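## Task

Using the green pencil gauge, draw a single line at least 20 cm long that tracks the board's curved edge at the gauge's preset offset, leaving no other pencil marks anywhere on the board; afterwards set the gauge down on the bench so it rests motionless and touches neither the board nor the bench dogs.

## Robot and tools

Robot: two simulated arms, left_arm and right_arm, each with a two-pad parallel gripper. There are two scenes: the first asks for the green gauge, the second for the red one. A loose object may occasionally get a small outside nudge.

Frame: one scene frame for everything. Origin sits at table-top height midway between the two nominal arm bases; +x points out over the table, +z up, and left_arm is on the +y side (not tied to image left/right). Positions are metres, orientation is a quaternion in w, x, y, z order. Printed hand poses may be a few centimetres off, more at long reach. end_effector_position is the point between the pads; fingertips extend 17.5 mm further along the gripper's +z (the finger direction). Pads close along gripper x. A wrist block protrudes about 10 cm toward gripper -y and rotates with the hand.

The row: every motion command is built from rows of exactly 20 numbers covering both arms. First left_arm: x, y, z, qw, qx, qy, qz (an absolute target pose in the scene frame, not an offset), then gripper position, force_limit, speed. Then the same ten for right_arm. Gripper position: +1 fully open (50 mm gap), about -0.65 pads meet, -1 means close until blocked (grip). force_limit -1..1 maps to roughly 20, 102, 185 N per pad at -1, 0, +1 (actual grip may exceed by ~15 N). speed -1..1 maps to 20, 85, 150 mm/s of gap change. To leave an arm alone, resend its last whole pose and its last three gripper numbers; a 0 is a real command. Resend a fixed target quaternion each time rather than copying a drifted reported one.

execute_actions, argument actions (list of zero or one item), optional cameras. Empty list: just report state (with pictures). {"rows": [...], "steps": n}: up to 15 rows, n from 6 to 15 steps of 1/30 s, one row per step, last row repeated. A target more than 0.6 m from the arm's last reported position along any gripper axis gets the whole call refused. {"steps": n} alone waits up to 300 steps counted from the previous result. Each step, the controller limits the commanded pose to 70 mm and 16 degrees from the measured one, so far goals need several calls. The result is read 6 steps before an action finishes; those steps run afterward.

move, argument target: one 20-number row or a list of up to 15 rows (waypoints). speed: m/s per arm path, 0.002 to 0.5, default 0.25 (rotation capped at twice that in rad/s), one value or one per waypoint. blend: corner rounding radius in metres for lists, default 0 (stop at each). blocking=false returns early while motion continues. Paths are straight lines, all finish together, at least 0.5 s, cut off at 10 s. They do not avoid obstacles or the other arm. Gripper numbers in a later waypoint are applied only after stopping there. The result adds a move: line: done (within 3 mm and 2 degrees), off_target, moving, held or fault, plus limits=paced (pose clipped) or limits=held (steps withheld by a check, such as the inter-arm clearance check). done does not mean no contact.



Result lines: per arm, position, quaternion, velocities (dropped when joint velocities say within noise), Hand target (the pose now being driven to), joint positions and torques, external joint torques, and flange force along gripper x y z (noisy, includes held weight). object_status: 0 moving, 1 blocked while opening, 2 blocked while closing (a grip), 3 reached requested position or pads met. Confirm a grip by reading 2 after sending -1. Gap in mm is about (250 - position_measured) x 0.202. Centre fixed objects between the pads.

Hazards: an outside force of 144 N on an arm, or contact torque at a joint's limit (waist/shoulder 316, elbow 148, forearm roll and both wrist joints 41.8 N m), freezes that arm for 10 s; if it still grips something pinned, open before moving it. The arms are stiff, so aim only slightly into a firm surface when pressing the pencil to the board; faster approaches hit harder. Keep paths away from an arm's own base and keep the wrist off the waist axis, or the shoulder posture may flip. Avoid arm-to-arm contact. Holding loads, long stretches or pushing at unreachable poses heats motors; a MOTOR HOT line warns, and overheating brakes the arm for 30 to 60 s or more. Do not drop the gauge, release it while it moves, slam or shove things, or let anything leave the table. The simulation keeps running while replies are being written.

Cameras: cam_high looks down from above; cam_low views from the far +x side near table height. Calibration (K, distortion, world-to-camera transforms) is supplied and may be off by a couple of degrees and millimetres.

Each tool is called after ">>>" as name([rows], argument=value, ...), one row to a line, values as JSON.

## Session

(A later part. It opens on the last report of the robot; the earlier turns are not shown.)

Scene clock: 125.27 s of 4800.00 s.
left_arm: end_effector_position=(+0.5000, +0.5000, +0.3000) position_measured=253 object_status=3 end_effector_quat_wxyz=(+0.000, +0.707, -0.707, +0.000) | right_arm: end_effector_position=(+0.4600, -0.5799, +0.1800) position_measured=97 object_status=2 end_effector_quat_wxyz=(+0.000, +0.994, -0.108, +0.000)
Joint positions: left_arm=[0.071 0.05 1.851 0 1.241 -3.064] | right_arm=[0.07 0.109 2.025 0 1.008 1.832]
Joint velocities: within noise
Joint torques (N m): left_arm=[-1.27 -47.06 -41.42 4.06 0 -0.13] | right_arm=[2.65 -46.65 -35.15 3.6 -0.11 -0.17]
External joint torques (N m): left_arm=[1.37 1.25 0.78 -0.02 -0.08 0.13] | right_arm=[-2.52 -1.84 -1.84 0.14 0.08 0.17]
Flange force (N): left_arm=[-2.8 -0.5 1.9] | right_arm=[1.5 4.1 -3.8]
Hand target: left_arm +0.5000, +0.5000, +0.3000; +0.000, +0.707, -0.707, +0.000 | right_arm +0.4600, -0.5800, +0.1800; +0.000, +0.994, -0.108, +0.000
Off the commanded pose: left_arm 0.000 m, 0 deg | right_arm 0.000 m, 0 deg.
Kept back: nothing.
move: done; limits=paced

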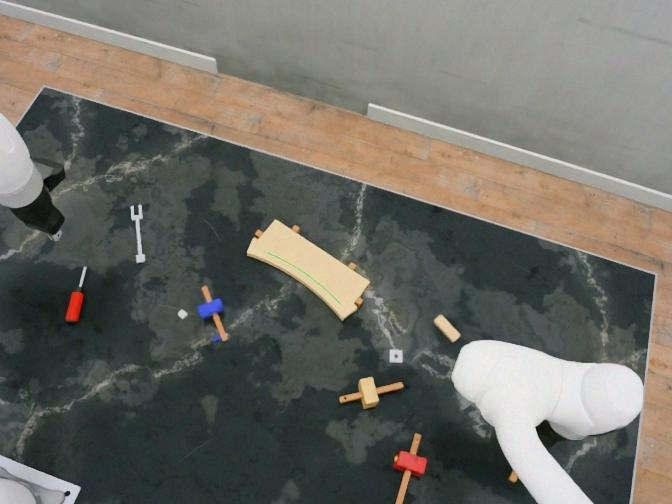

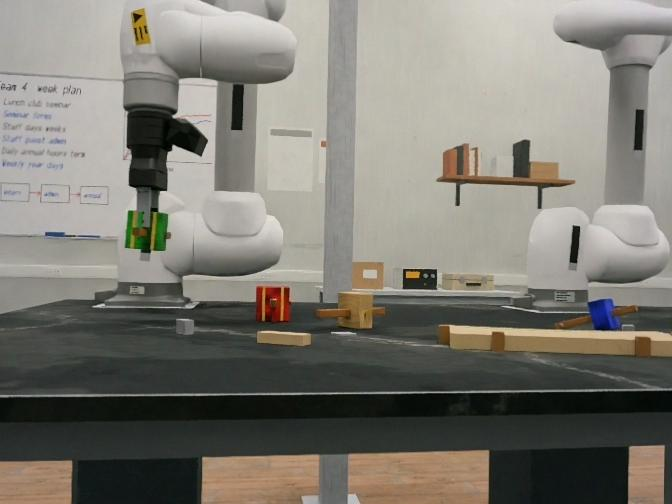

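>>> move([
  [0.5, 0.5, 0.3, 0, 0.7071, -0.7071, 0, -1, 0, 0, 0.42, -0.61, 0.075, 0, 0.99415, -0.1080, 0, -1, -0.6, -0.7],
  [0.5, 0.5, 0.3, 0, 0.7071, -0.7071, 0, -1, 0, 0, 0.42, -0.61, 0.0542, 0, 0.99415, -0.1080, 0, -1, -0.6, -0.7],
], speed=[0.2,0.04], blend=[0.01,0])

>>> zoom_image(camera="cam_low", region=[80, 260, 180, 360])

Scene clock: 127.50 s of 4800.00 s.
left_arm: end_effector_position=(+0.5000, +0.5000, +0.3000) position_measured=253 object_status=3 end_effector_quat_wxyz=(+0.000, +0.707, -0.707, +0.000) | right_arm: end_effector_position=(+0.4201, -0.6100, +0.0544) position_measured=97 object_status=2 end_effector_quat_wxyz=(+0.000, +0.994, -0.108, +0.000)
Joint positions: left_arm=[0.071 0.05 1.851 0 1.241 -3.064] | right_arm=[0.013 0.2 2.208 0 0.733 1.775]
Joint velocities: within noise
Joint torques (N m): left_arm=[-1.87 -47.53 -41.54 4.05 -0.02 -0.17] | right_arm=[6.19 -31.02 -16.23 4.75 -0.94 -0.35]
External joint torques (N m): left_arm=[2.05 1.1 0.66 0.02 -0.06 0.17] | right_arm=[-6.19 -19.95 -13.31 -1.77 0.92 0.35]
Flange force (N): left_arm=[-4.0 -0.3 1.6] | right_arm=[-0.1 12.2 -40.9]
Hand target: left_arm +0.5000, +0.5000, +0.3000; +0.000, +0.707, -0.707, +0.000 | right_arm +0.4200, -0.6100, +0.0542; +0.000, +0.994, -0.108, +0.000
Off the commanded pose: left_arm 0.000 m, 0 deg | right_arm 0.000 m, 0 deg.
Kept back: nothing.
move: done; blend cut to 0 m at target 1

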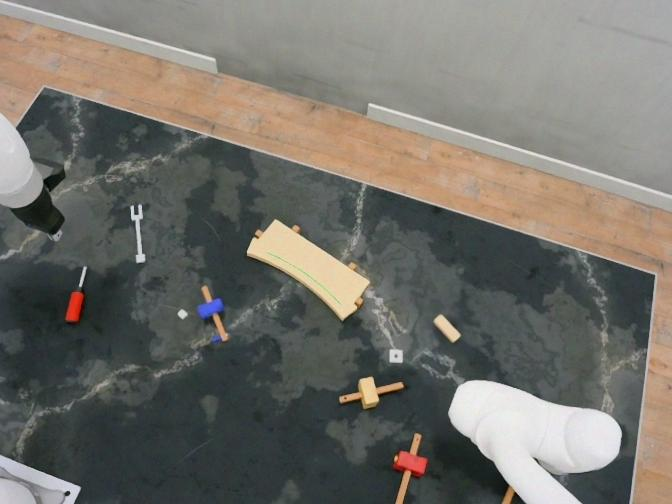

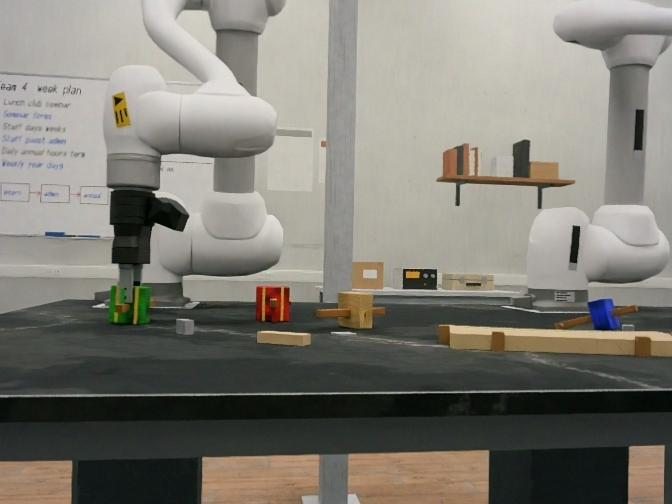

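Scaled by 5.040 from the camera's 672x504 image, which has a finer 960x720 frame.

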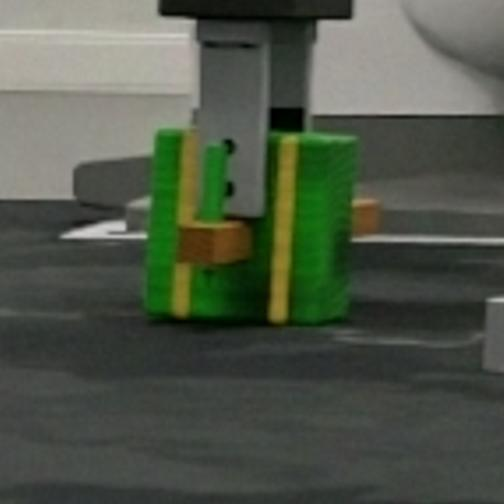

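>>> move([
  [0.5, 0.5, 0.3, 0, 0.7071, -0.7071, 0, -1, 0, 0, 0.42, -0.61, 0.0556, 0, 0.99415, -0.1080, 0, -1, -0.6, -0.7],
], speed=[0.02], cameras=[])

>>> move([
  [0.5, 0.5, 0.3, 0, 0.7071, -0.7071, 0, -1, 0, 0, 0.42, -0.61, 0.0556, 0, 0.99415, -0.1080, 0, 0.57, -0.6, -1],
  [0.5, 0.5, 0.3, 0, 0.7071, -0.7071, 0, -1, 0, 0, 0.42, -0.61, 0.13, 0, 0.99415, -0.1080, 0, 0.57, -0.6, -1],
  [0.5, 0.5, 0.3, 0, 0.7071, -0.7071, 0, -1, 0, 0, 0.6, -0.85, 0.3, 0, 0.966, -0.259, 0, 0.57, -0.6, -1],
], speed=[0.02,0.08,0.3], blend=[0,0.01,0])

>>> zoom_image(camera="cam_low", region=[80, 260, 180, 360])

>>> zoom_image(camera="cam_high", region=[460, 404, 560, 504])

Scene clock: 128.73 s of 4800.00 s.
left_arm: end_effector_position=(+0.5000, +0.5000, +0.3000) position_measured=253 object_status=3 end_effector_quat_wxyz=(+0.000, +0.707, -0.707, +0.000) | right_arm: end_effector_position=(+0.4200, -0.6100, +0.0556) position_measured=97 object_status=2 end_effector_quat_wxyz=(+0.000, +0.994, -0.108, +0.000)
Joint positions: left_arm=[0.071 0.05 1.851 0 1.241 -3.064] | right_arm=[0.013 0.199 2.207 0 0.736 1.775]
Joint velocities: within noise
Joint torques (N m): left_arm=[-1.39 -47.7 -41.4 4.14 0 -0.1] | right_arm=[0.51 -48.38 -27.78 2.85 -0.08 -0.39]
External joint torques (N m): left_arm=[1.65 1.3 0.66 -0.08 -0.07 0.09] | right_arm=[-0.41 -2.22 -1.55 0.13 0.07 0.39]
Flange force (N): left_arm=[-3.2 -0.7 1.7] | right_arm=[-0.2 0.1 -4.5]
Hand target: left_arm +0.5000, +0.5000, +0.3000; +0.000, +0.707, -0.707, +0.000 | right_arm +0.4200, -0.6100, +0.0556; +0.000, +0.994, -0.108, +0.000
Off the commanded pose: left_arm 0.000 m, 0 deg | right_arm 0.000 m, 0 deg.
Kept back: nothing.
move: done
No camera images: "cameras" was empty.

Scene clock: 132.00 s of 4800.00 s.
left_arm: end_effector_position=(+0.5000, +0.5000, +0.3000) position_measured=253 object_status=3 end_effector_quat_wxyz=(+0.000, +0.707, -0.707, +0.000) | right_arm: end_effector_position=(+0.5999, -0.8499, +0.3000) position_measured=67 object_status=3 end_effector_quat_wxyz=(+0.000, +0.966, -0.259, +0.000)
Joint positions: left_arm=[0.071 0.05 1.851 0 1.241 -3.064] | right_arm=[-0.326 0.283 1.573 0 1.285 1.744]
Joint velocities: within noise
Joint torques (N m): left_arm=[-1.76 -47.35 -41.57 4.1 0 -0.26] | right_arm=[0.37 -70.03 -38.09 4.04 0.12 -0.34]
External joint torques (N m): left_arm=[1.46 1.08 0.66 -0.05 -0.09 0.26] | right_arm=[-0.34 -1.7 -3.88 0.21 -0.13 0.34]
Flange force (N): left_arm=[-3.1 -0.4 1.6] | right_arm=[5.1 -1.2 -5.4]
Hand target: left_arm +0.5000, +0.5000, +0.3000; +0.000, +0.707, -0.707, +0.000 | right_arm +0.6000, -0.8500, +0.3000; +0.000, +0.966, -0.259, +0.000
Off the commanded pose: left_arm 0.000 m, 0 deg | right_arm 0.000 m, 0 deg.
Kept back: nothing.
move: done

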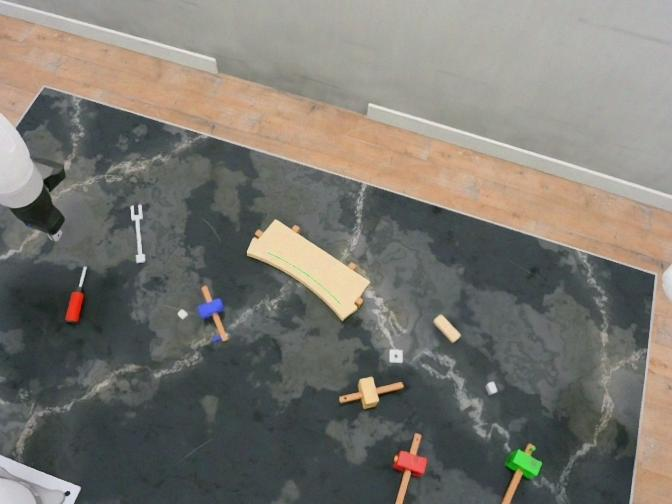

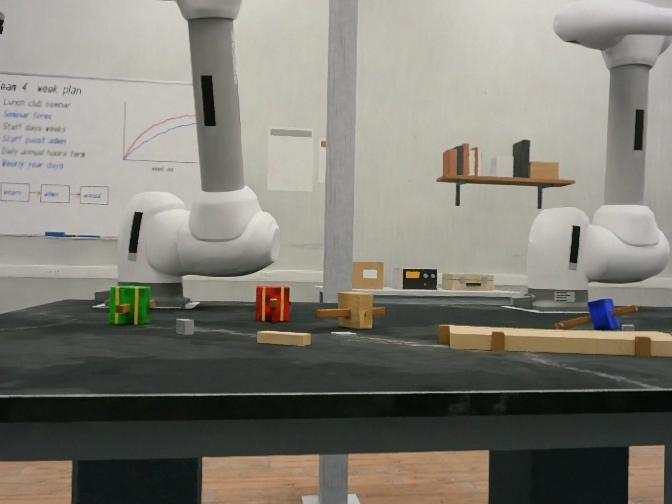

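Scaled by 5.040 from the camera's 672x504 image, which has a finer 960x720 frame.

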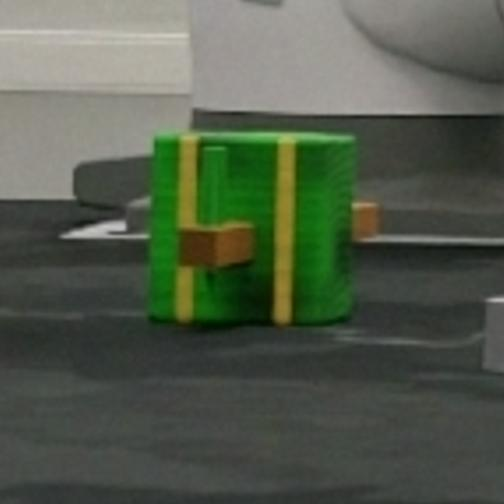

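Scaled by 5.040 from the camera's 672x504 image, which has a finer 960x720 frame.

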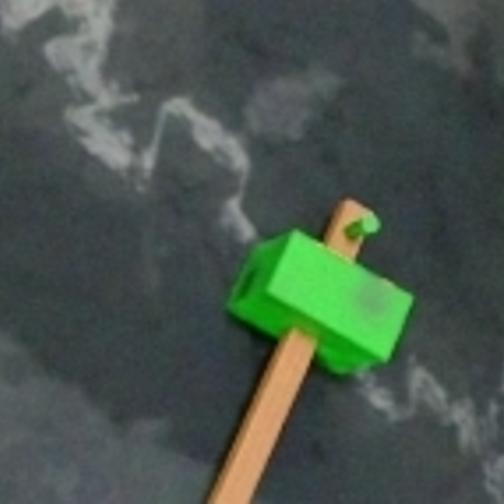

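Standing flat and still; the line is drawn. Scene done.

>>> finished_scene(scene=1)

The scene is finished: the task was done.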